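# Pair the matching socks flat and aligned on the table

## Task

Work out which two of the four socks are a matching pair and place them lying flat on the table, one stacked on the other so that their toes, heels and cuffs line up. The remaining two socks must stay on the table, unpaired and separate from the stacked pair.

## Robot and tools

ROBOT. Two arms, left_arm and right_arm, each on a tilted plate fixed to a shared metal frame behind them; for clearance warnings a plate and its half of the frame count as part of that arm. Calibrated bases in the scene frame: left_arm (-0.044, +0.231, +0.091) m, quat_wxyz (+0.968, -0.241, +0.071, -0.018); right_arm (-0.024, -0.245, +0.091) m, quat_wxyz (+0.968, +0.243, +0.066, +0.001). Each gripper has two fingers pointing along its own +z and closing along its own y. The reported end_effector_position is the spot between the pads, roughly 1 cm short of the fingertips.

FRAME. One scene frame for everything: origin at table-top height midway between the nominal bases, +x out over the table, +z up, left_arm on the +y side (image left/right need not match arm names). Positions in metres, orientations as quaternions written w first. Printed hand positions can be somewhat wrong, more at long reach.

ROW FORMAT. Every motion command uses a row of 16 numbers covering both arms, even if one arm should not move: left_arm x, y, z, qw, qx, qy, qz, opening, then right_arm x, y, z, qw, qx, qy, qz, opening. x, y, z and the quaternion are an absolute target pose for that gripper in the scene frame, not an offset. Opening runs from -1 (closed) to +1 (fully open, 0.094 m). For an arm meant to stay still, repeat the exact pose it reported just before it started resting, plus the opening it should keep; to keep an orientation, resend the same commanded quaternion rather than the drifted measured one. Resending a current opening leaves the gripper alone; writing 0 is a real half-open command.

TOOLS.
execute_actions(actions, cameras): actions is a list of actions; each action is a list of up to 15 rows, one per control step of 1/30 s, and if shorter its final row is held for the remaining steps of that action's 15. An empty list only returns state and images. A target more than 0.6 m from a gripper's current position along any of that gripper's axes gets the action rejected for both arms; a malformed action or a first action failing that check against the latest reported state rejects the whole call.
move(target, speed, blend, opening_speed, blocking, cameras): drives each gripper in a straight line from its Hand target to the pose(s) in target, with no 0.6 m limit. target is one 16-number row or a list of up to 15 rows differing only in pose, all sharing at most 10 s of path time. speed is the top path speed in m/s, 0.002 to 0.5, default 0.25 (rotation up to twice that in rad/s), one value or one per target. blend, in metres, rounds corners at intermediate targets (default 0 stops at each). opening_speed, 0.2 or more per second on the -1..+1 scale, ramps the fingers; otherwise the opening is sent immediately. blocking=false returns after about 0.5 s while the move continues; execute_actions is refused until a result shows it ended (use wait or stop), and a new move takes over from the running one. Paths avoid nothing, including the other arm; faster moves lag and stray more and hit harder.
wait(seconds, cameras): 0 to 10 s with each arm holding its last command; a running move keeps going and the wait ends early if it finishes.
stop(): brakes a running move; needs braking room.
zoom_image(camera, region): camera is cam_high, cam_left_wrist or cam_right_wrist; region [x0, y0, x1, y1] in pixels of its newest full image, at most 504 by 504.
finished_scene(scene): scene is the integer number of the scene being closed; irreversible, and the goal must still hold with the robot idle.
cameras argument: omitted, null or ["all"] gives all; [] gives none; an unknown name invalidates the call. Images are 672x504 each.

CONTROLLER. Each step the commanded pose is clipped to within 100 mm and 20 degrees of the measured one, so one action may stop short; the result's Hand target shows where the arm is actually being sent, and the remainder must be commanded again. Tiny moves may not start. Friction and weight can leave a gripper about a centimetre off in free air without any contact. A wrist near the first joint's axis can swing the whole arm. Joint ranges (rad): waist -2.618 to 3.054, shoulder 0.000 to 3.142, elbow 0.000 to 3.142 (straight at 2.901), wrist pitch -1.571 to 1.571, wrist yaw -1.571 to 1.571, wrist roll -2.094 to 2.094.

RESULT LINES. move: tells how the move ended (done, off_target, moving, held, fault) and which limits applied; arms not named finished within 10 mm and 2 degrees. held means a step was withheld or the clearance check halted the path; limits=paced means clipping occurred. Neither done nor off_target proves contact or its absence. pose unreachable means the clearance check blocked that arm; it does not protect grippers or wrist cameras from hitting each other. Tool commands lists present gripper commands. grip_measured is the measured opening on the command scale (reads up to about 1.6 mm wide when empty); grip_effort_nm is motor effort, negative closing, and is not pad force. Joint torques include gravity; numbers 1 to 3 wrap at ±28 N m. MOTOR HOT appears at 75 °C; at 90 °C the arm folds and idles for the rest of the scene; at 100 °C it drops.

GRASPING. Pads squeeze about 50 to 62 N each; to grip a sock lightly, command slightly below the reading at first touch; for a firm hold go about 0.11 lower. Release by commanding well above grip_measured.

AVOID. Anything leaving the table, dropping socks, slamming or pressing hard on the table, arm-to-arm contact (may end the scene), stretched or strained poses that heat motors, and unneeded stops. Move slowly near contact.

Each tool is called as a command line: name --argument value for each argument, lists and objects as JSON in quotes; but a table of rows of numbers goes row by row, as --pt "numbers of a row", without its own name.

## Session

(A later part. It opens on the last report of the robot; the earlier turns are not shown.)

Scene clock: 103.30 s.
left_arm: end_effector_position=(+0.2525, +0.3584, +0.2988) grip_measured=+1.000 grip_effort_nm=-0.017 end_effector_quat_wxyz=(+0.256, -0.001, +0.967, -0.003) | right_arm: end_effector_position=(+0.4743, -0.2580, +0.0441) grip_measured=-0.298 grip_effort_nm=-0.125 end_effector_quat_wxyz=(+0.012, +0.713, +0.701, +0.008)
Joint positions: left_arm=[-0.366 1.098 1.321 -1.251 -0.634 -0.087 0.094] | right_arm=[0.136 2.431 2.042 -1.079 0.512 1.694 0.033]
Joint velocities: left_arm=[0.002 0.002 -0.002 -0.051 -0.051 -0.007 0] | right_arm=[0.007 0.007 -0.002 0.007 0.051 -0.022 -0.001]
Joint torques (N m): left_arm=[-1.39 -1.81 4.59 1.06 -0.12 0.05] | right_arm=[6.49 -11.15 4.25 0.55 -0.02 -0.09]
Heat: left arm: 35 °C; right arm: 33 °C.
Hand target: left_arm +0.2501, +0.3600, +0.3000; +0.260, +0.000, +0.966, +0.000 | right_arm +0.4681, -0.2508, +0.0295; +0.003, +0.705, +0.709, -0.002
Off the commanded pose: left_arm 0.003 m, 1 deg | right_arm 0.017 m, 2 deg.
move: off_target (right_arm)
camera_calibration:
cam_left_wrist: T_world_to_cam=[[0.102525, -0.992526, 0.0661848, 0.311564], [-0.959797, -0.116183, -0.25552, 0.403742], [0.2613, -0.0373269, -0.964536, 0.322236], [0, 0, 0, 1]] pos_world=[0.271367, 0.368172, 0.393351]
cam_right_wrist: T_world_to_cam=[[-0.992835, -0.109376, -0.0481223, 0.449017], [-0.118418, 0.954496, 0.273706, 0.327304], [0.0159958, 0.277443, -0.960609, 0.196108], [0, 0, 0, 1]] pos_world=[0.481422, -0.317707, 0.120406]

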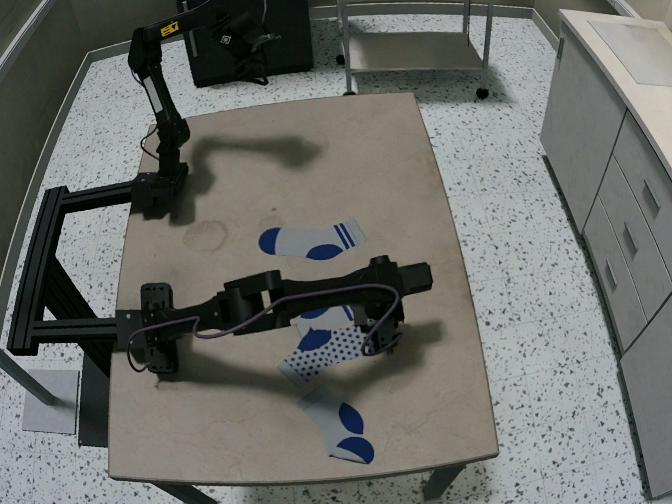

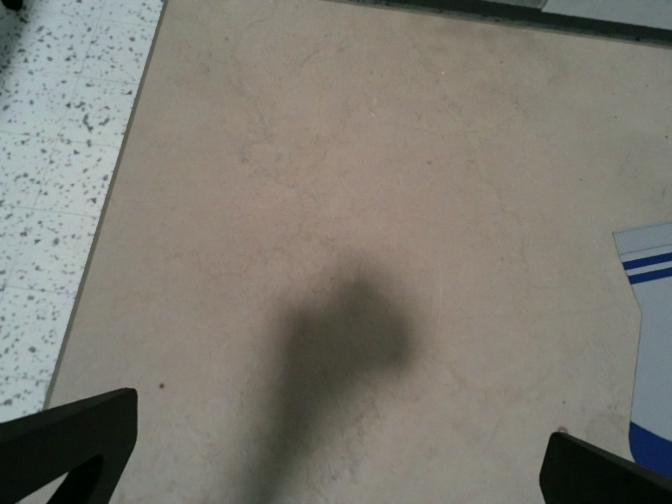

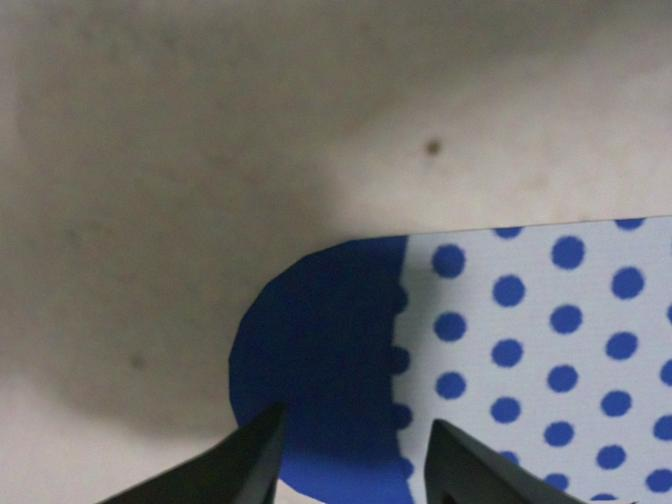

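move --target '[0.25, 0.36, 0.30, 0.26, 0, 0.966, 0, 1, 0.47, -0.243, 0.006, 0, 0.7071, 0.7071, 0, -0.3]' --speed 0.04 --cameras '["cam_right_wrist"]'

move --target '[0.25, 0.36, 0.30, 0.26, 0, 0.966, 0, 1, 0.47, -0.243, -0.004, 0, 0.7071, 0.7071, 0, -0.3]' --speed 0.03 --cameras '["cam_right_wrist"]'

Scene clock: 109.23 s.
left_arm: end_effector_position=(+0.2525, +0.3584, +0.2988) grip_measured=+1.000 grip_effort_nm=-0.012 end_effector_quat_wxyz=(+0.256, -0.001, +0.967, -0.003) | right_arm: end_effector_position=(+0.4771, -0.2500, +0.0222) grip_measured=-0.298 grip_effort_nm=-0.125 end_effector_quat_wxyz=(+0.010, +0.714, +0.700, +0.010)
Joint positions: left_arm=[-0.366 1.098 1.321 -1.251 -0.634 -0.087 0.094] | right_arm=[0.126 2.473 2.03 -1.018 0.506 1.685 0.033]
Joint velocities: left_arm=[-0.007 0.017 -0.002 -0.022 0.051 -0.007 0] | right_arm=[-0.007 -0.022 -0.002 -0.007 -0.051 -0.051 0]
Joint torques (N m): left_arm=[-1.59 -1.99 4.62 1.06 -0.08 0.02] | right_arm=[6.45 -11.12 4.16 0.57 -0.05 -0.08]
Heat: left arm: 35 °C; right arm: 33 °C.
Hand target: left_arm +0.2501, +0.3600, +0.3000; +0.260, +0.000, +0.966, +0.000 | right_arm +0.4699, -0.2431, +0.0062; +0.000, +0.707, +0.707, +0.000
Off the commanded pose: left_arm 0.003 m, 1 deg | right_arm 0.019 m, 2 deg.
move: off_target (right_arm)
camera_calibration:
cam_right_wrist: T_world_to_cam=[[-0.993166, -0.105904, -0.0490399, 0.45266], [-0.115432, 0.95333, 0.278995, 0.324188], [0.0172046, 0.282749, -0.95904, 0.173558], [0, 0, 0, 1]] pos_world=[0.484002, -0.310193, 0.0982006]
Images, in order (width x height): cam_right_wrist 672x504.

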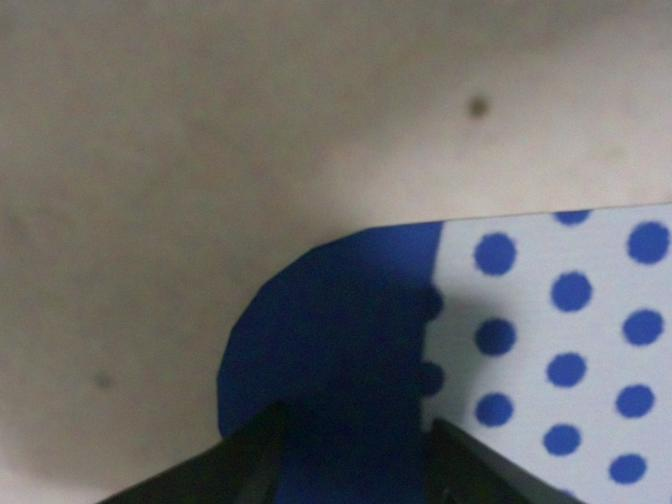

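Scene clock: 109.97 s.
left_arm: end_effector_position=(+0.2525, +0.3584, +0.2988) grip_measured=+1.000 grip_effort_nm=-0.017 end_effector_quat_wxyz=(+0.256, -0.001, +0.967, -0.003) | right_arm: end_effector_position=(+0.4786, -0.2496, +0.0210) grip_measured=-0.298 grip_effort_nm=-0.129 end_effector_quat_wxyz=(+0.012, +0.713, +0.701, +0.013)
Joint positions: left_arm=[-0.366 1.098 1.321 -1.251 -0.634 -0.087 0.094] | right_arm=[0.125 2.473 2.025 -1.004 0.505 1.675 0.033]
Joint velocities: left_arm=[-0.002 -0.002 0.007 0.007 -0.007 -0.007 0] | right_arm=[-0.017 0.012 0.002 -0.007 0.007 -0.066 0]
Joint torques (N m): left_arm=[-1.48 -1.88 4.64 1.08 -0.1 0.01] | right_arm=[5.75 -10.43 3.34 0.82 -0.03 -0.06]
Heat: left arm: 35 °C; right arm: 33 °C.
Hand target: left_arm +0.2501, +0.3600, +0.3000; +0.260, +0.000, +0.966, +0.000 | right_arm +0.4692, -0.2433, -0.0033; +0.000, +0.707, +0.707, +0.000
Off the commanded pose: left_arm 0.003 m, 1 deg | right_arm 0.027 m, 2 deg.
move: off_target (right_arm)
camera_calibration:
cam_right_wrist: T_world_to_cam=[[-0.992287, -0.11051, -0.0561622, 0.452715], [-0.121887, 0.952347, 0.279603, 0.327153], [0.0225869, 0.284292, -0.958472, 0.170005], [0, 0, 0, 1]] pos_world=[0.48526, -0.309865, 0.0968971]
Images, in order (width x height): cam_right_wrist 672x504.

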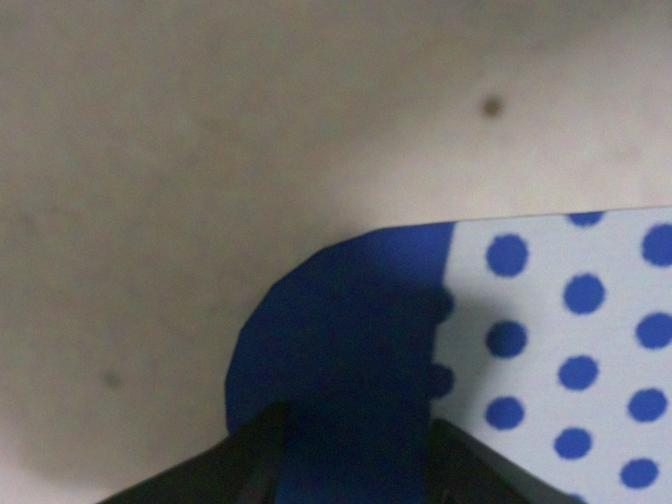

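move --target '[0.25, 0.36, 0.30, 0.26, 0, 0.966, 0, 1, 0.47, -0.243, -0.004, 0, 0.7071, 0.7071, 0, -1]' --opening_speed 0.8 --cameras '["cam_right_wrist"]'

move --pt "0.25 0.36 0.30 0.26 0 0.966 0 1 0.455 -0.25 0.07 0 0.7071 0.7071 0 -1" --pt "0.25 0.36 0.30 0.26 0 0.966 0 1 0.40 -0.27 0.18 0 0.7071 0.7071 0 -1" --pt "0.25 0.36 0.30 0.26 0 0.966 0 1 0.34 -0.30 0.31 0 0.7071 0.7071 0 -1" --speed 0.12 --blend 0.02

Scene clock: 115.53 s.
left_arm: end_effector_position=(+0.2525, +0.3584, +0.2988) grip_measured=+1.000 grip_effort_nm=-0.022 end_effector_quat_wxyz=(+0.256, -0.001, +0.967, -0.003) | right_arm: end_effector_position=(+0.4817, -0.2492, +0.0210) grip_measured=-0.986 grip_effort_nm=-0.779 end_effector_quat_wxyz=(+0.015, +0.714, +0.699, +0.018)
Joint positions: left_arm=[-0.366 1.098 1.321 -1.251 -0.634 -0.087 0.094] | right_arm=[0.125 2.473 2.025 -0.99 0.504 1.674 0.001]
Joint velocities: left_arm=[-0.002 -0.007 0.007 0.007 0.037 -0.007 0] | right_arm=[-0.017 -0.002 -0.017 -0.022 -0.007 -0.022 -0.001]
Joint torques (N m): left_arm=[-1.36 -1.92 4.59 1.05 -0.1 0.04] | right_arm=[5.78 -10.41 3.41 0.68 -0.01 -0.08]
Heat: left arm: 35 °C; right arm: 33 °C.
Hand target: left_arm +0.2501, +0.3600, +0.3000; +0.260, +0.000, +0.966, +0.000 | right_arm +0.4693, -0.2432, -0.0033; +0.000, +0.707, +0.707, +0.000
Off the commanded pose: left_arm 0.003 m, 1 deg | right_arm 0.028 m, 3 deg.
move: off_target (right_arm)
camera_calibration:
cam_right_wrist: T_world_to_cam=[[-0.99209, -0.105176, -0.068519, 0.457376], [-0.120312, 0.952414, 0.280058, 0.326341], [0.035803, 0.286087, -0.957535, 0.163914], [0, 0, 0, 1]] pos_world=[0.487153, -0.3096, 0.0968977]
Images, in order (width x height): cam_right_wrist 672x504.

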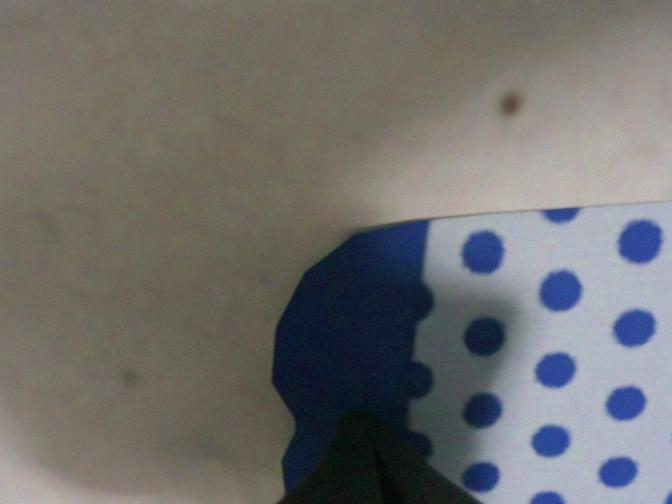

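Scene clock: 119.00 s.
left_arm: end_effector_position=(+0.2525, +0.3584, +0.2988) grip_measured=+1.000 grip_effort_nm=-0.012 end_effector_quat_wxyz=(+0.256, -0.001, +0.967, -0.003) | right_arm: end_effector_position=(+0.3461, -0.3007, +0.3112) grip_measured=-0.986 grip_effort_nm=-0.774 end_effector_quat_wxyz=(+0.057, +0.709, +0.692, +0.126)
Joint positions: left_arm=[-0.366 1.098 1.321 -1.251 -0.634 -0.087 0.094] | right_arm=[0.446 1.703 1.896 -1.547 0.513 1.915 0.001]
Joint velocities: left_arm=[-0.002 -0.007 0.012 -0.007 -0.007 -0.037 0] | right_arm=[-0.007 -0.002 0.007 -0.022 -0.022 -0.007 0]
Joint torques (N m): left_arm=[-1.48 -1.81 4.49 1.08 -0.08 -0.03] | right_arm=[4.93 -6.71 3.9 0.67 0.12 0.1]
Heat: left arm: 35 °C; right arm: 34 °C.
Hand target: left_arm +0.2501, +0.3600, +0.3000; +0.260, +0.000, +0.966, +0.000 | right_arm +0.3383, -0.3002, +0.3099; +0.057, +0.703, +0.700, +0.114
Off the commanded pose: left_arm 0.003 m, 1 deg | right_arm 0.006 m, 16 deg.
joint sent to its limit (right arm) — joint 4 (wrist pitch), lower limit. The joint targets are off in orientation, not in position.
move: off_target (right_arm)
camera_calibration:
cam_left_wrist: T_world_to_cam=[[0.102525, -0.992526, 0.0661848, 0.311564], [-0.959797, -0.116183, -0.25552, 0.403742], [0.2613, -0.0373269, -0.964536, 0.322236], [0, 0, 0, 1]] pos_world=[0.271367, 0.368172, 0.393351]
cam_right_wrist: T_world_to_cam=[[-0.954526, -0.087898, -0.284876, 0.396799], [-0.184773, 0.924314, 0.333919, 0.274974], [0.233964, 0.371371, -0.898523, 0.400072], [0, 0, 0, 1]] pos_world=[0.33596, -0.36786, 0.380693]

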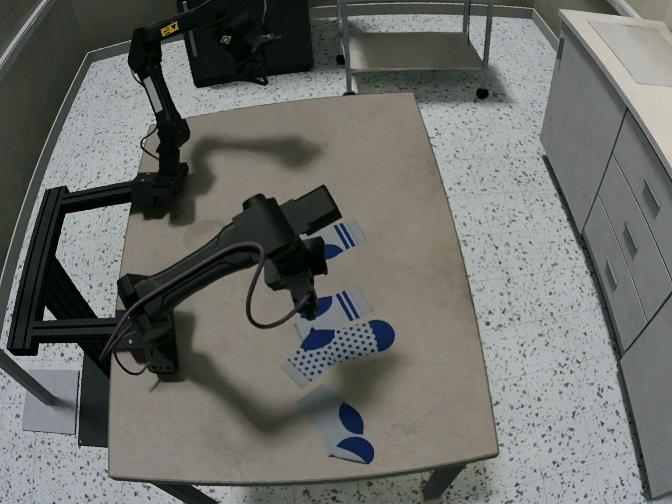

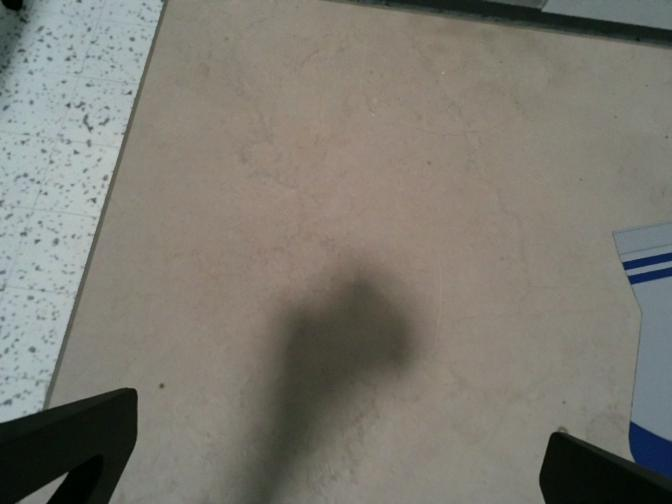

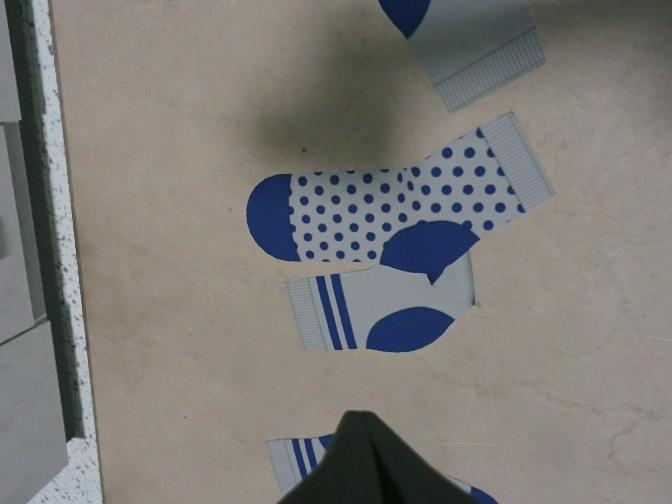

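move --pt "0.25 0.36 0.30 0.26 0 0.966 0 1 0.46 -0.25 0.12 0 0.7071 0.7071 0 -0.2" --pt "0.25 0.36 0.30 0.26 0 0.966 0 1 0.47 -0.247 0.02 0 0.7071 0.7071 0 -0.2" --pt "0.25 0.36 0.30 0.26 0 0.966 0 1 0.466 -0.247 -0.018 0 0.7071 0.7071 0 -0.2" --speed '[0.25, 0.1,0.04]' --cameras '["cam_right_wrist"]'

move --target '[0.25, 0.36, 0.30, 0.26, 0, 0.966, 0, 1, 0.466, -0.247, -0.018, 0, 0.7071, 0.7071, 0, -1]' --opening_speed 0.8 --cameras '["cam_right_wrist"]'

move --target '[0.25, 0.36, 0.30, 0.26, 0, 0.966, 0, 1, 0.455, -0.25, 0.08, 0, 0.7071, 0.7071, 0, -1]' --speed 0.1

Scene clock: 126.80 s.
left_arm: end_effector_position=(+0.2525, +0.3584, +0.2988) grip_measured=+1.000 grip_effort_nm=-0.017 end_effector_quat_wxyz=(+0.256, -0.001, +0.967, -0.003) | right_arm: end_effector_position=(+0.4767, -0.2535, +0.0191) grip_measured=-0.202 grip_effort_nm=0.090 end_effector_quat_wxyz=(+0.015, +0.709, +0.705, +0.010)
Joint positions: left_arm=[-0.366 1.098 1.321 -1.251 -0.634 -0.087 0.094] | right_arm=[0.12 2.463 2.003 -0.99 0.514 1.658 0.037]
Joint velocities: left_arm=[0.027 0.002 -0.002 -0.022 -0.037 0.022 0] | right_arm=[-0.012 0.002 -0.012 0.007 -0.066 -0.11 -0.001]
Joint torques (N m): left_arm=[-1.4 -1.96 4.63 1.07 -0.1 0.02] | right_arm=[4.78 -9.29 2.18 1.2 -0.03 -0.17]
Heat: left arm: 35 °C; right arm: 33 °C.
Hand target: left_arm +0.2501, +0.3600, +0.3000; +0.260, +0.000, +0.966, +0.000 | right_arm +0.4659, -0.2474, -0.0167; +0.002, +0.706, +0.708, -0.005
Off the commanded pose: left_arm 0.003 m, 1 deg | right_arm 0.039 m, 2 deg.
move: off_target (right_arm)
camera_calibration:
cam_right_wrist: T_world_to_cam=[[-0.990988, -0.122053, -0.0551943, 0.446732], [-0.132495, 0.953743, 0.26985, 0.336732], [0.0197054, 0.274731, -0.961319, 0.168406], [0, 0, 0, 1]] pos_world=[0.484003, -0.312897, 0.0956824]
Images, in order (width x height): cam_right_wrist 672x504.

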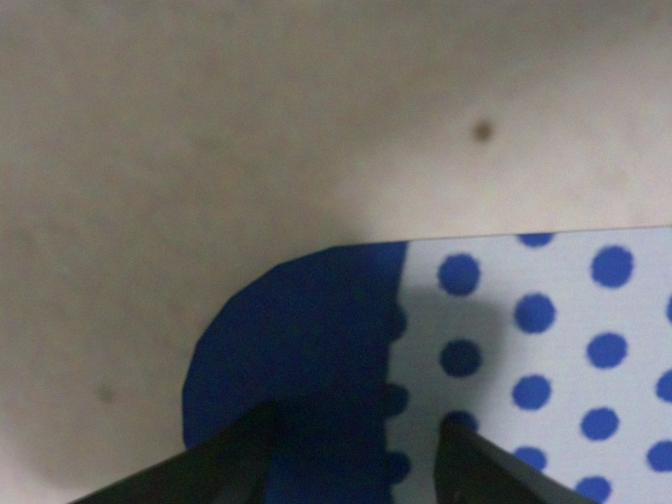

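Scene clock: 128.00 s.
left_arm: end_effector_position=(+0.2525, +0.3584, +0.2988) grip_measured=+1.000 grip_effort_nm=-0.022 end_effector_quat_wxyz=(+0.256, -0.001, +0.967, -0.003) | right_arm: end_effector_position=(+0.4813, -0.2519, +0.0194) grip_measured=-0.983 grip_effort_nm=-0.940 end_effector_quat_wxyz=(+0.021, +0.711, +0.702, +0.022)
Joint positions: left_arm=[-0.366 1.098 1.321 -1.251 -0.634 -0.087 0.094] | right_arm=[0.12 2.454 1.986 -0.952 0.507 1.652 0.001]
Joint velocities: left_arm=[0.012 -0.002 -0.012 -0.037 -0.007 0.022 0] | right_arm=[0.007 -0.012 0.002 0.007 -0.051 0.051 -0.001]
Joint torques (N m): left_arm=[-1.4 -1.87 4.55 1.06 -0.11 -0.01] | right_arm=[4.57 -9.43 2.14 0.96 -0.07 -0.08]
Heat: left arm: 35 °C; right arm: 34 °C.
Hand target: left_arm +0.2501, +0.3600, +0.3000; +0.260, +0.000, +0.966, +0.000 | right_arm +0.4643, -0.2473, -0.0164; +0.000, +0.707, +0.707, -0.001
Off the commanded pose: left_arm 0.003 m, 1 deg | right_arm 0.041 m, 4 deg.
move: off_target (right_arm)
camera_calibration:
cam_right_wrist: T_world_to_cam=[[-0.990227, -0.113203, -0.0814587, 0.453878], [-0.131533, 0.952215, 0.275653, 0.33477], [0.0463614, 0.283674, -0.957799, 0.157501], [0, 0, 0, 1]] pos_world=[0.486174, -0.312072, 0.0955465]
Images, in order (width x height): cam_right_wrist 672x504.

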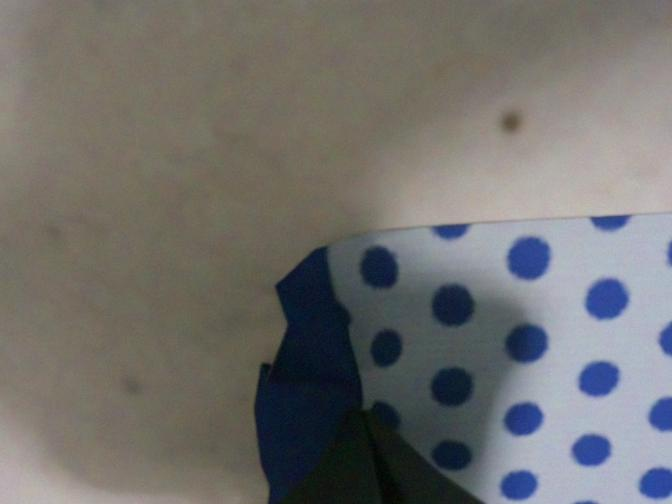

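Scene clock: 129.70 s.
left_arm: end_effector_position=(+0.2525, +0.3584, +0.2988) grip_measured=+1.000 grip_effort_nm=-0.017 end_effector_quat_wxyz=(+0.256, -0.001, +0.967, -0.003) | right_arm: end_effector_position=(+0.4484, -0.2488, +0.0594) grip_measured=-0.983 grip_effort_nm=-0.916 end_effector_quat_wxyz=(-0.010, +0.704, +0.710, -0.013)
Joint positions: left_arm=[-0.366 1.098 1.321 -1.251 -0.634 -0.087 0.094] | right_arm=[0.173 2.388 1.995 -1.164 0.505 1.742 0.001]
Joint velocities: left_arm=[-0.007 -0.017 0.002 -0.022 0.051 -0.022 0] | right_arm=[-0.017 -0.007 0.002 0.051 0.051 -0.051 0]
Joint torques (N m): left_arm=[-1.46 -1.88 4.62 1.09 -0.12 -0.02] | right_arm=[7.9 -15.41 7.02 0.05 0.01 0.07]
Heat: left arm: 35 °C; right arm: 34 °C.
Hand target: left_arm +0.2501, +0.3600, +0.3000; +0.260, +0.000, +0.966, +0.000 | right_arm +0.4544, -0.2498, +0.0796; +0.000, +0.707, +0.707, +0.001
Off the commanded pose: left_arm 0.003 m, 1 deg | right_arm 0.022 m, 2 deg.
move: off_target (right_arm)
camera_calibration:
cam_left_wrist: T_world_to_cam=[[0.102525, -0.992526, 0.0661848, 0.311564], [-0.959797, -0.116183, -0.25552, 0.403742], [0.2613, -0.0373269, -0.964536, 0.322236], [0, 0, 0, 1]] pos_world=[0.271367, 0.368172, 0.393351]
cam_right_wrist: T_world_to_cam=[[-0.99075, -0.13512, 0.0124883, 0.414107], [-0.126144, 0.951015, 0.282238, 0.313396], [-0.0500126, 0.278052, -0.959263, 0.238323], [0, 0, 0, 1]] pos_world=[0.461729, -0.308356, 0.134991]

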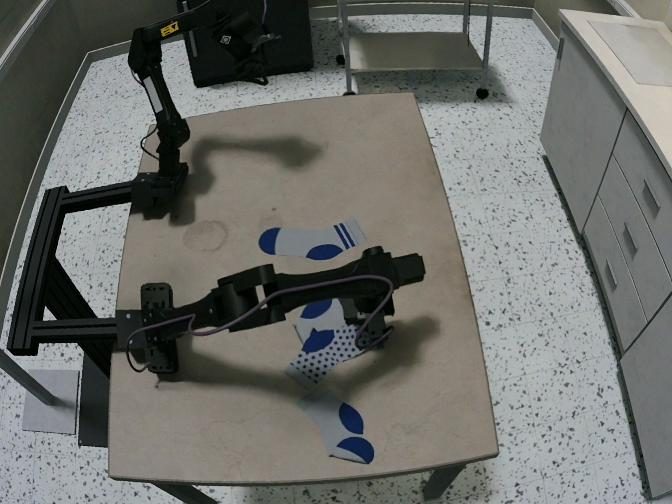

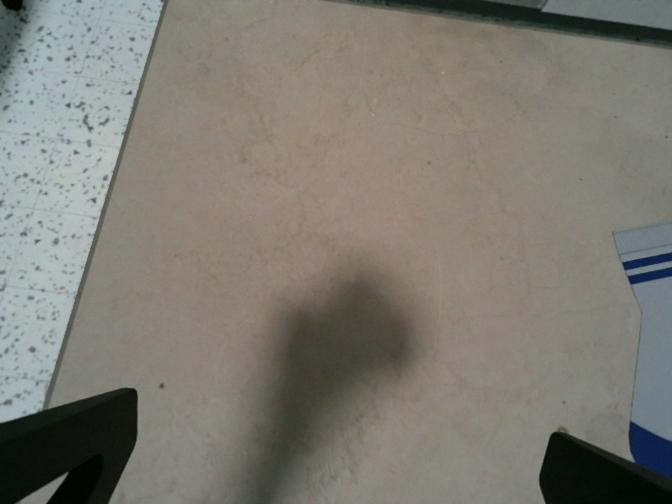

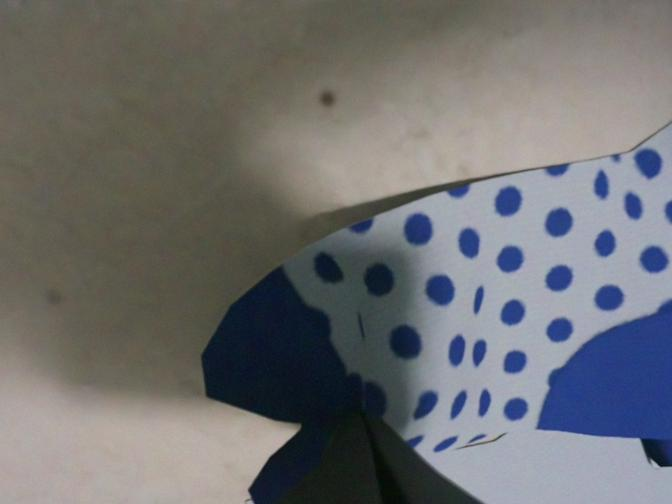

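move --pt "0.25 0.36 0.30 0.26 0 0.966 0 1 0.40 -0.26 0.15 0 0.7071 0.7071 0 -1" --pt "0.25 0.36 0.30 0.26 0 0.966 0 1 0.35 -0.28 0.24 0 0.7071 0.7071 0 -1" --speed 0.1 --blend 0.02

Scene clock: 135.07 s.
left_arm: end_effector_position=(+0.2525, +0.3584, +0.2988) grip_measured=+1.000 grip_effort_nm=-0.017 end_effector_quat_wxyz=(+0.256, -0.001, +0.967, -0.003) | right_arm: end_effector_position=(+0.3524, -0.2797, +0.2292) grip_measured=-0.983 grip_effort_nm=-0.921 end_effector_quat_wxyz=(+0.002, +0.708, +0.706, +0.007)
Joint positions: left_arm=[-0.366 1.098 1.321 -1.251 -0.634 -0.087 0.094] | right_arm=[0.368 1.911 1.845 -1.545 0.504 1.953 0.001]
Joint velocities: left_arm=[0.007 -0.007 -0.002 -0.022 -0.007 0.022 0] | right_arm=[-0.002 0.002 -0.012 -0.081 0.051 0.11 -0.002]
Joint torques (N m): left_arm=[-1.39 -1.88 4.67 1.06 -0.12 -0.01] | right_arm=[6.06 -9.98 6.17 0.17 -0.02 0.07]
Heat: left arm: 35 °C; right arm: 35 °C.
Hand target: left_arm +0.2501, +0.3600, +0.3000; +0.260, +0.000, +0.966, +0.000 | right_arm +0.3489, -0.2799, +0.2395; +0.005, +0.707, +0.707, +0.014
Off the commanded pose: left_arm 0.003 m, 1 deg | right_arm 0.011 m, 1 deg.
joint sent to its limit (right arm) — joint 4 (wrist pitch), lower limit. The joint targets still meet the commanded pose.
move: off_target (right_arm)
camera_calibration:
cam_left_wrist: T_world_to_cam=[[0.102525, -0.992526, 0.0661848, 0.311564], [-0.959797, -0.116183, -0.25552, 0.403742], [0.2613, -0.0373269, -0.964536, 0.322236], [0, 0, 0, 1]] pos_world=[0.271367, 0.368172, 0.393351]
cam_right_wrist: T_world_to_cam=[[-0.991907, -0.122208, -0.0344215, 0.327504], [-0.126941, 0.949482, 0.287002, 0.281461], [-0.00239137, 0.289049, -0.957311, 0.390836], [0, 0, 0, 1]] pos_world=[0.361518, -0.340189, 0.304645]

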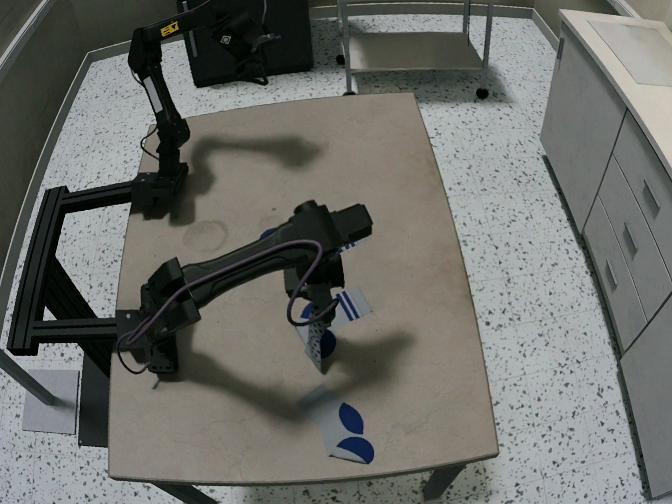

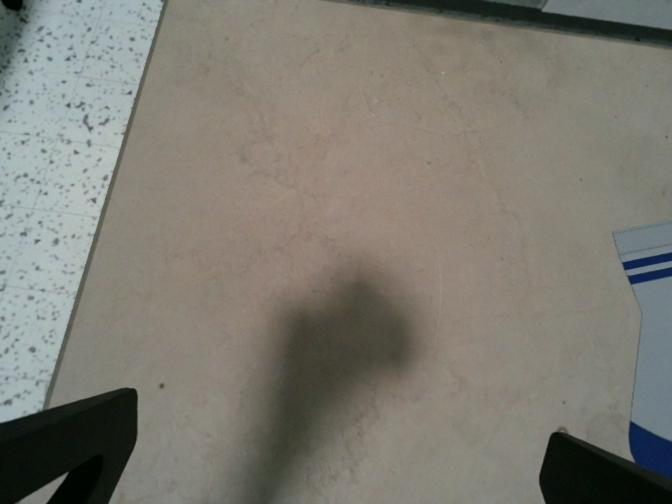

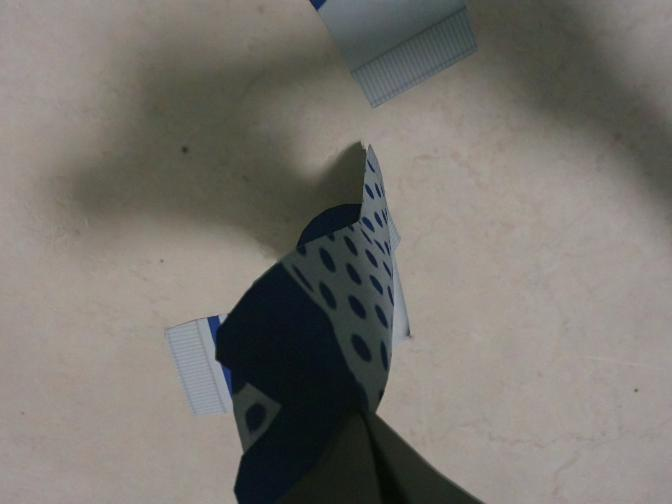

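move --pt "0.25 0.36 0.30 0.26 0 0.966 0 1 0.36 -0.28 0.31 0 0.7071 0.7071 0 -1" --pt "0.25 0.36 0.30 0.26 0 0.966 0 1 0.50 -0.36 0.32 0 0 1 0 -1" --speed 0.15

Scene clock: 144.17 s.
left_arm: end_effector_position=(+0.2525, +0.3584, +0.2988) grip_measured=+1.000 grip_effort_nm=-0.027 end_effector_quat_wxyz=(+0.256, -0.001, +0.967, -0.003) | right_arm: end_effector_position=(+0.4948, -0.3650, +0.3244) grip_measured=-0.983 grip_effort_nm=-0.921 end_effector_quat_wxyz=(+0.237, +0.019, +0.971, -0.011)
Joint positions: left_arm=[-0.366 1.098 1.321 -1.251 -0.634 -0.087 0.094] | right_arm=[0.245 2.201 2.751 -1.552 0.588 -0.011 0.001]
Joint velocities: left_arm=[0.012 -0.012 -0.002 -0.037 -0.066 -0.007 0] | right_arm=[0.012 -0.002 -0.007 -0.066 0.022 -0.066 -0.002]
Joint torques (N m): left_arm=[-1.31 -1.91 4.51 1.08 -0.12 0.01] | right_arm=[5.81 -8.75 6.5 1.06 0.09 -0.07]
Heat: left arm: 35 °C; right arm: 34 °C.
Hand target: left_arm +0.2501, +0.3600, +0.3000; +0.260, +0.000, +0.966, +0.000 | right_arm +0.4961, -0.3611, +0.3204; +0.232, +0.010, +0.973, -0.015
Off the commanded pose: left_arm 0.003 m, 1 deg | right_arm 0.008 m, 28 deg; orientation clipped.
joint sent to its limit (right arm) — joint 4 (wrist pitch), lower limit. The joint targets are off in position and orientation.
move: off_target (right_arm); limits=paced
camera_calibration:
cam_left_wrist: T_world_to_cam=[[0.102525, -0.992526, 0.0661848, 0.311564], [-0.959797, -0.116183, -0.25552, 0.403742], [0.2613, -0.0373269, -0.964536, 0.322236], [0, 0, 0, 1]] pos_world=[0.271367, 0.368172, 0.393351]
cam_right_wrist: T_world_to_cam=[[0.0792339, -0.995535, 0.0512966, -0.414983], [-0.978391, -0.0875216, -0.187325, 0.54993], [0.190979, -0.0353456, -0.980958, 0.300572], [0, 0, 0, 1]] pos_world=[0.513525, -0.354375, 0.419151]

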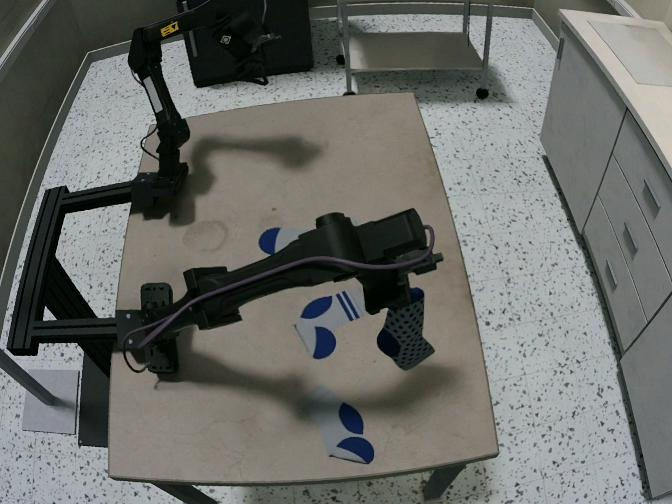

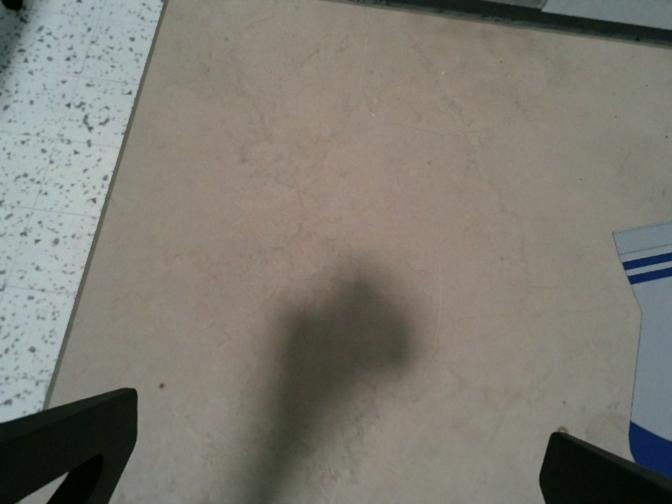

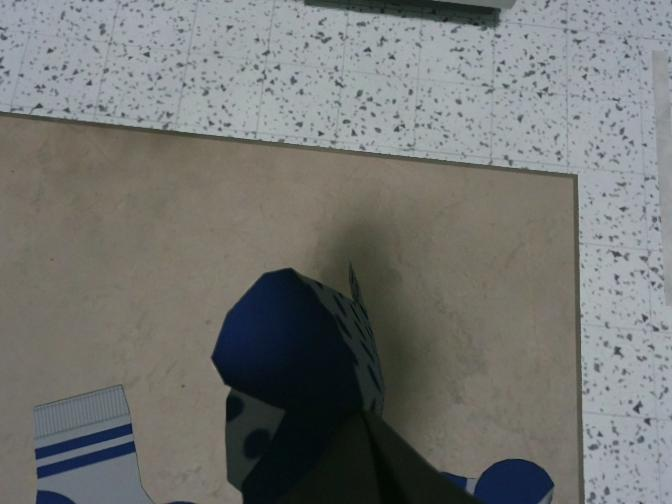

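move --pt "0.25 0.36 0.30 0.26 0 0.966 0 1 0.52 -0.38 0.25 0.1 0 0.995 0 -1" --pt "0.25 0.36 0.30 0.26 0 0.966 0 1 0.52 -0.44 0.16 0 0 1 0 -1" --pt "0.25 0.36 0.30 0.26 0 0.966 0 1 0.52 -0.50 0.08 0 0 1 0 -1" --pt "0.25 0.36 0.30 0.26 0 0.966 0 1 0.52 -0.53 0.012 0 0 1 0 -1" --speed '[0.12,0.12,0.12,0.08]' --blend 0.02

move --target '[0.25, 0.36, 0.30, 0.26, 0, 0.966, 0, 1, 0.52, -0.53, 0.012, 0, 0, 1, 0, 0]' --opening_speed 1 --cameras '["cam_right_wrist"]'

move --pt "0.25 0.36 0.30 0.26 0 0.966 0 1 0.52 -0.53 0.1 0 0 1 0 0" --pt "0.25 0.36 0.30 0.26 0 0.966 0 1 0.25 -0.25 0.33 0.2 0 0.98 0 0" --speed '[0.1,0.25]' --blend 0.03

Scene clock: 154.77 s.
left_arm: end_effector_position=(+0.2525, +0.3584, +0.2988) grip_measured=+1.000 grip_effort_nm=-0.017 end_effector_quat_wxyz=(+0.256, -0.001, +0.967, -0.003) | right_arm: end_effector_position=(+0.5166, -0.5332, +0.0283) grip_measured=-0.983 grip_effort_nm=-0.916 end_effector_quat_wxyz=(+0.077, -0.001, +0.996, -0.049)
Joint positions: left_arm=[-0.366 1.098 1.321 -1.251 -0.634 -0.087 0.094] | right_arm=[-0.341 2.651 2.86 -1.272 0.434 -0.486 0.001]
Joint velocities: left_arm=[0.007 -0.012 0.007 -0.037 -0.022 -0.051 0] | right_arm=[-0.002 -0.002 -0.002 0.007 -0.022 0.007 -0.001]
Joint torques (N m): left_arm=[-1.42 -1.88 4.66 1.07 -0.12 0] | right_arm=[5.34 -12.68 7.49 0.96 -0.08 -0.1]
Heat: left arm: 35 °C; right arm: 35 °C.
Hand target: left_arm +0.2501, +0.3600, +0.3000; +0.260, +0.000, +0.966, +0.000 | right_arm +0.5197, -0.5300, +0.0122; +0.077, -0.003, +0.996, -0.046
Off the commanded pose: left_arm 0.003 m, 1 deg | right_arm 0.017 m, 11 deg.
elbow stopped short (right arm): the move would have taken joint 3 (elbow) straighter than the controller allows.
move: off_target (right_arm)
camera_calibration:
cam_left_wrist: T_world_to_cam=[[0.102525, -0.992526, 0.0661848, 0.311564], [-0.959797, -0.116183, -0.25552, 0.403742], [0.2613, -0.0373269, -0.964536, 0.322236], [0, 0, 0, 1]] pos_world=[0.271367, 0.368172, 0.393351]
cam_right_wrist: T_world_to_cam=[[0.121874, -0.987856, 0.0963724, -0.588227], [-0.983871, -0.107429, 0.143029, 0.483853], [-0.130938, -0.11225, -0.985015, 0.125419], [0, 0, 0, 1]] pos_world=[0.564161, -0.515025, 0.111024]

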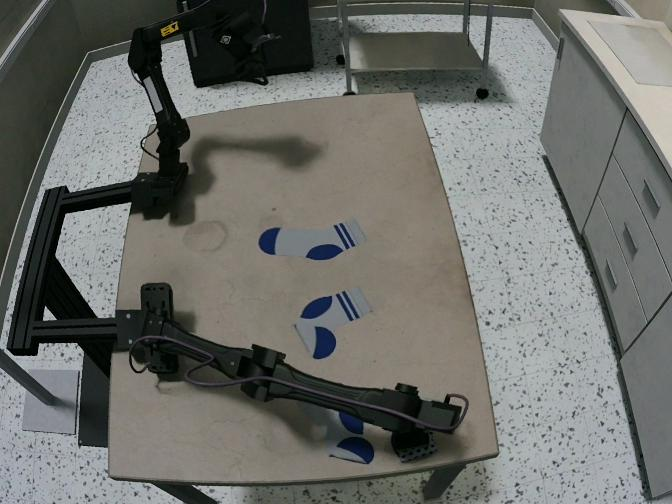

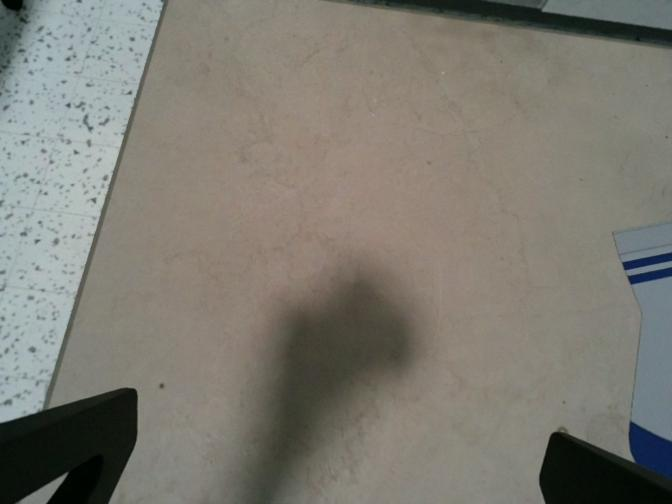

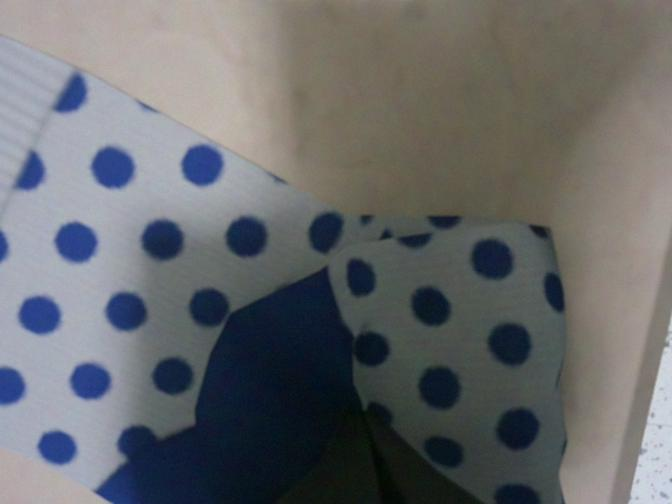

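Scene clock: 156.00 s.
left_arm: end_effector_position=(+0.2525, +0.3584, +0.2988) grip_measured=+1.000 grip_effort_nm=-0.017 end_effector_quat_wxyz=(+0.256, -0.001, +0.967, -0.003) | right_arm: end_effector_position=(+0.5186, -0.5376, +0.0294) grip_measured=-0.002 grip_effort_nm=0.100 end_effector_quat_wxyz=(+0.085, +0.005, +0.995, -0.051)
Joint positions: left_arm=[-0.366 1.098 1.321 -1.251 -0.634 -0.087 0.094] | right_arm=[-0.346 2.651 2.867 -1.261 0.43 -0.486 0.047]
Joint velocities: left_arm=[-0.012 0.007 -0.002 -0.051 0.037 -0.007 0] | right_arm=[-0.007 -0.002 0.002 0.022 0.022 0.007 0]
Joint torques (N m): left_arm=[-1.18 -1.99 4.64 1.07 -0.1 0.03] | right_arm=[5.42 -12.89 6.99 0.78 -0.18 -0.04]
Heat: left arm: 35 °C; right arm: 35 °C.
Hand target: left_arm +0.2501, +0.3600, +0.3000; +0.260, +0.000, +0.966, +0.000 | right_arm +0.5187, -0.5295, +0.0120; +0.078, -0.001, +0.996, -0.039
Off the commanded pose: left_arm 0.003 m, 1 deg | right_arm 0.019 m, 11 deg.
elbow stopped short (right arm): the move would have taken joint 3 (elbow) straighter than the controller allows.
move: off_target (right_arm)
camera_calibration:
cam_right_wrist: T_world_to_cam=[[0.109408, -0.988811, 0.101409, -0.587047], [-0.987043, -0.0960285, 0.128551, 0.493488], [-0.117375, -0.114159, -0.986504, 0.118294], [0, 0, 0, 1]] pos_world=[0.565206, -0.519585, 0.11279]
Images, in order (width x height): cam_right_wrist 672x504.

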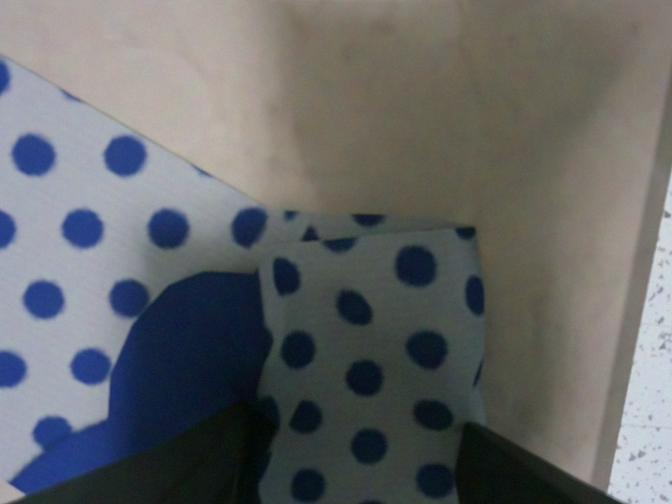

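Scene clock: 159.63 s.
left_arm: end_effector_position=(+0.2525, +0.3584, +0.2988) grip_measured=+1.000 grip_effort_nm=-0.012 end_effector_quat_wxyz=(+0.256, -0.001, +0.967, -0.003) | right_arm: end_effector_position=(+0.2527, -0.2443, +0.3282) grip_measured=-0.002 grip_effort_nm=0.090 end_effector_quat_wxyz=(+0.210, +0.003, +0.977, +0.025)
Joint positions: left_arm=[-0.366 1.098 1.321 -1.251 -0.634 -0.087 0.094] | right_arm=[0.889 1.47 1.499 -1.546 0.698 0.766 0.047]
Joint velocities: left_arm=[0.007 -0.012 0.002 0.051 0.022 -0.007 0] | right_arm=[-0.012 0.007 -0.007 -0.022 0.037 0.037 -0.001]
Joint torques (N m): left_arm=[-1.44 -1.96 4.63 1.04 -0.11 -0.03] | right_arm=[2.86 -1.68 6.01 0.75 0.3 0.13]
Heat: left arm: 35 °C; right arm: 35 °C.
Hand target: left_arm +0.2501, +0.3600, +0.3000; +0.260, +0.000, +0.966, +0.000 | right_arm +0.2519, -0.2474, +0.3304; +0.212, +0.002, +0.977, +0.018
Off the commanded pose: left_arm 0.003 m, 1 deg | right_arm 0.007 m, 3 deg.
elbow stopped short (right arm): the move would have taken joint 3 (elbow) straighter than the controller allows.
joint sent to its limit (right arm) — joint 4 (wrist pitch), lower limit. The joint targets are off in orientation, not in position.
move: off_target (right_arm)
camera_calibration:
cam_left_wrist: T_world_to_cam=[[0.102525, -0.992526, 0.0661848, 0.311564], [-0.959797, -0.116183, -0.25552, 0.403742], [0.2613, -0.0373269, -0.964536, 0.322236], [0, 0, 0, 1]] pos_world=[0.271367, 0.368172, 0.393351]
cam_right_wrist: T_world_to_cam=[[0.128439, -0.991565, -0.0173684, -0.264759], [-0.982257, -0.124781, -0.140002, 0.300611], [0.136654, 0.035042, -0.989999, 0.388734], [0, 0, 0, 1]] pos_world=[0.27616, -0.238637, 0.422334]

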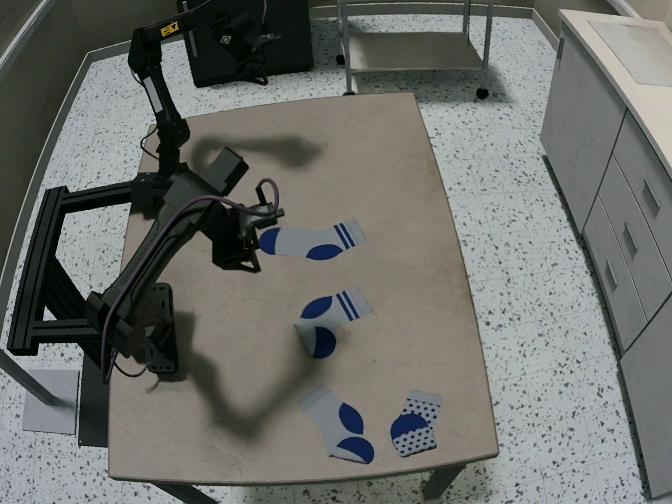

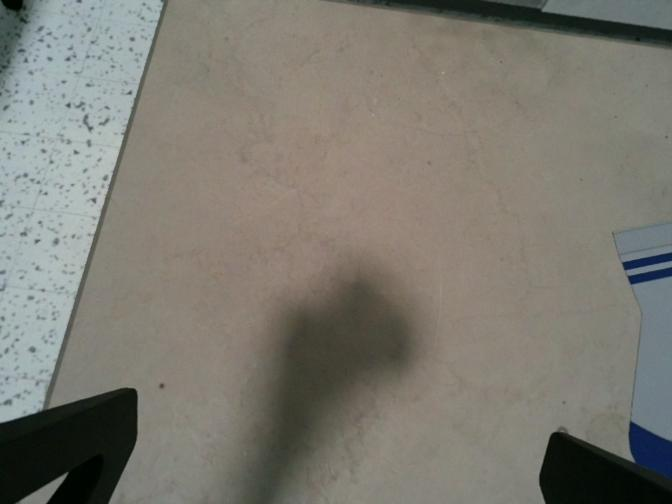

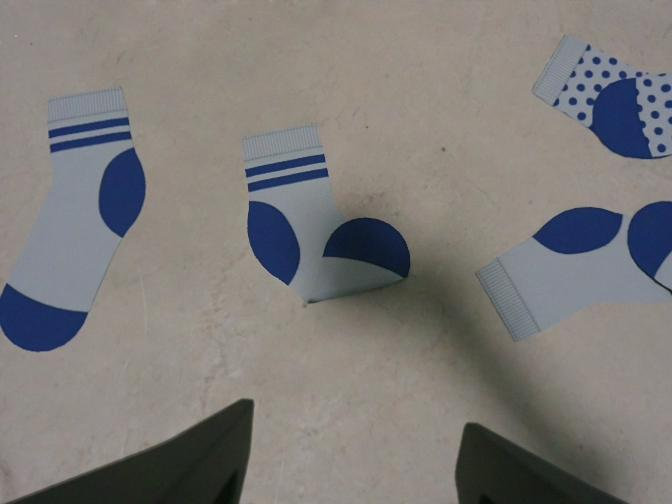

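move --pt "0.25 0.36 0.30 0.26 0 0.966 0 1 0.42 -0.154 0.12 0 0.598 0.801 0 -0.2" --pt "0.25 0.36 0.30 0.26 0 0.966 0 1 0.421 -0.153 0.03 0 0.598 0.801 0 -0.2" --speed '[0.25, 0.1]' --cameras '["cam_right_wrist"]'

Scene clock: 183.03 s.
left_arm: end_effector_position=(+0.2525, +0.3584, +0.2988) grip_measured=+1.000 grip_effort_nm=-0.022 end_effector_quat_wxyz=(+0.256, -0.001, +0.967, -0.003) | right_arm: end_effector_position=(+0.4299, -0.1575, +0.0406) grip_measured=-0.198 grip_effort_nm=-0.125 end_effector_quat_wxyz=(+0.010, +0.606, +0.796, +0.003)
Joint positions: left_arm=[-0.366 1.098 1.321 -1.251 -0.634 -0.087 0.094] | right_arm=[0.335 2.457 1.862 -0.996 0.521 1.64 0.038]
Joint velocities: left_arm=[-0.012 -0.027 0.007 0.022 0.007 0.007 0] | right_arm=[-0.007 0.007 -0.002 -0.037 0.007 -0.081 0.001]
Joint torques (N m): left_arm=[-1.35 -1.92 4.59 1.07 -0.08 0.01] | right_arm=[6.57 -10.77 4.15 0.59 0.05 -0.07]
Heat: left arm: 35 °C; right arm: 34 °C.
Hand target: left_arm +0.2501, +0.3600, +0.3000; +0.260, +0.000, +0.966, +0.000 | right_arm +0.4232, -0.1531, +0.0286; +0.005, +0.597, +0.802, -0.007
Off the commanded pose: left_arm 0.003 m, 1 deg | right_arm 0.015 m, 2 deg.
move: off_target (right_arm)
camera_calibration:
cam_right_wrist: T_world_to_cam=[[-0.921693, -0.386283, -0.0355989, 0.341075], [-0.381165, 0.884773, 0.268123, 0.329323], [-0.0720744, 0.260696, -0.962727, 0.2009], [0, 0, 0, 1]] pos_world=[0.454373, -0.211999, 0.117254]
Images, in order (width x height): cam_right_wrist 672x504.

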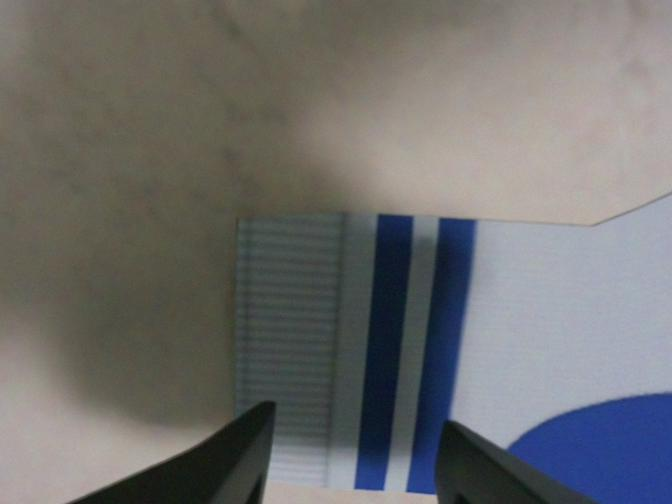

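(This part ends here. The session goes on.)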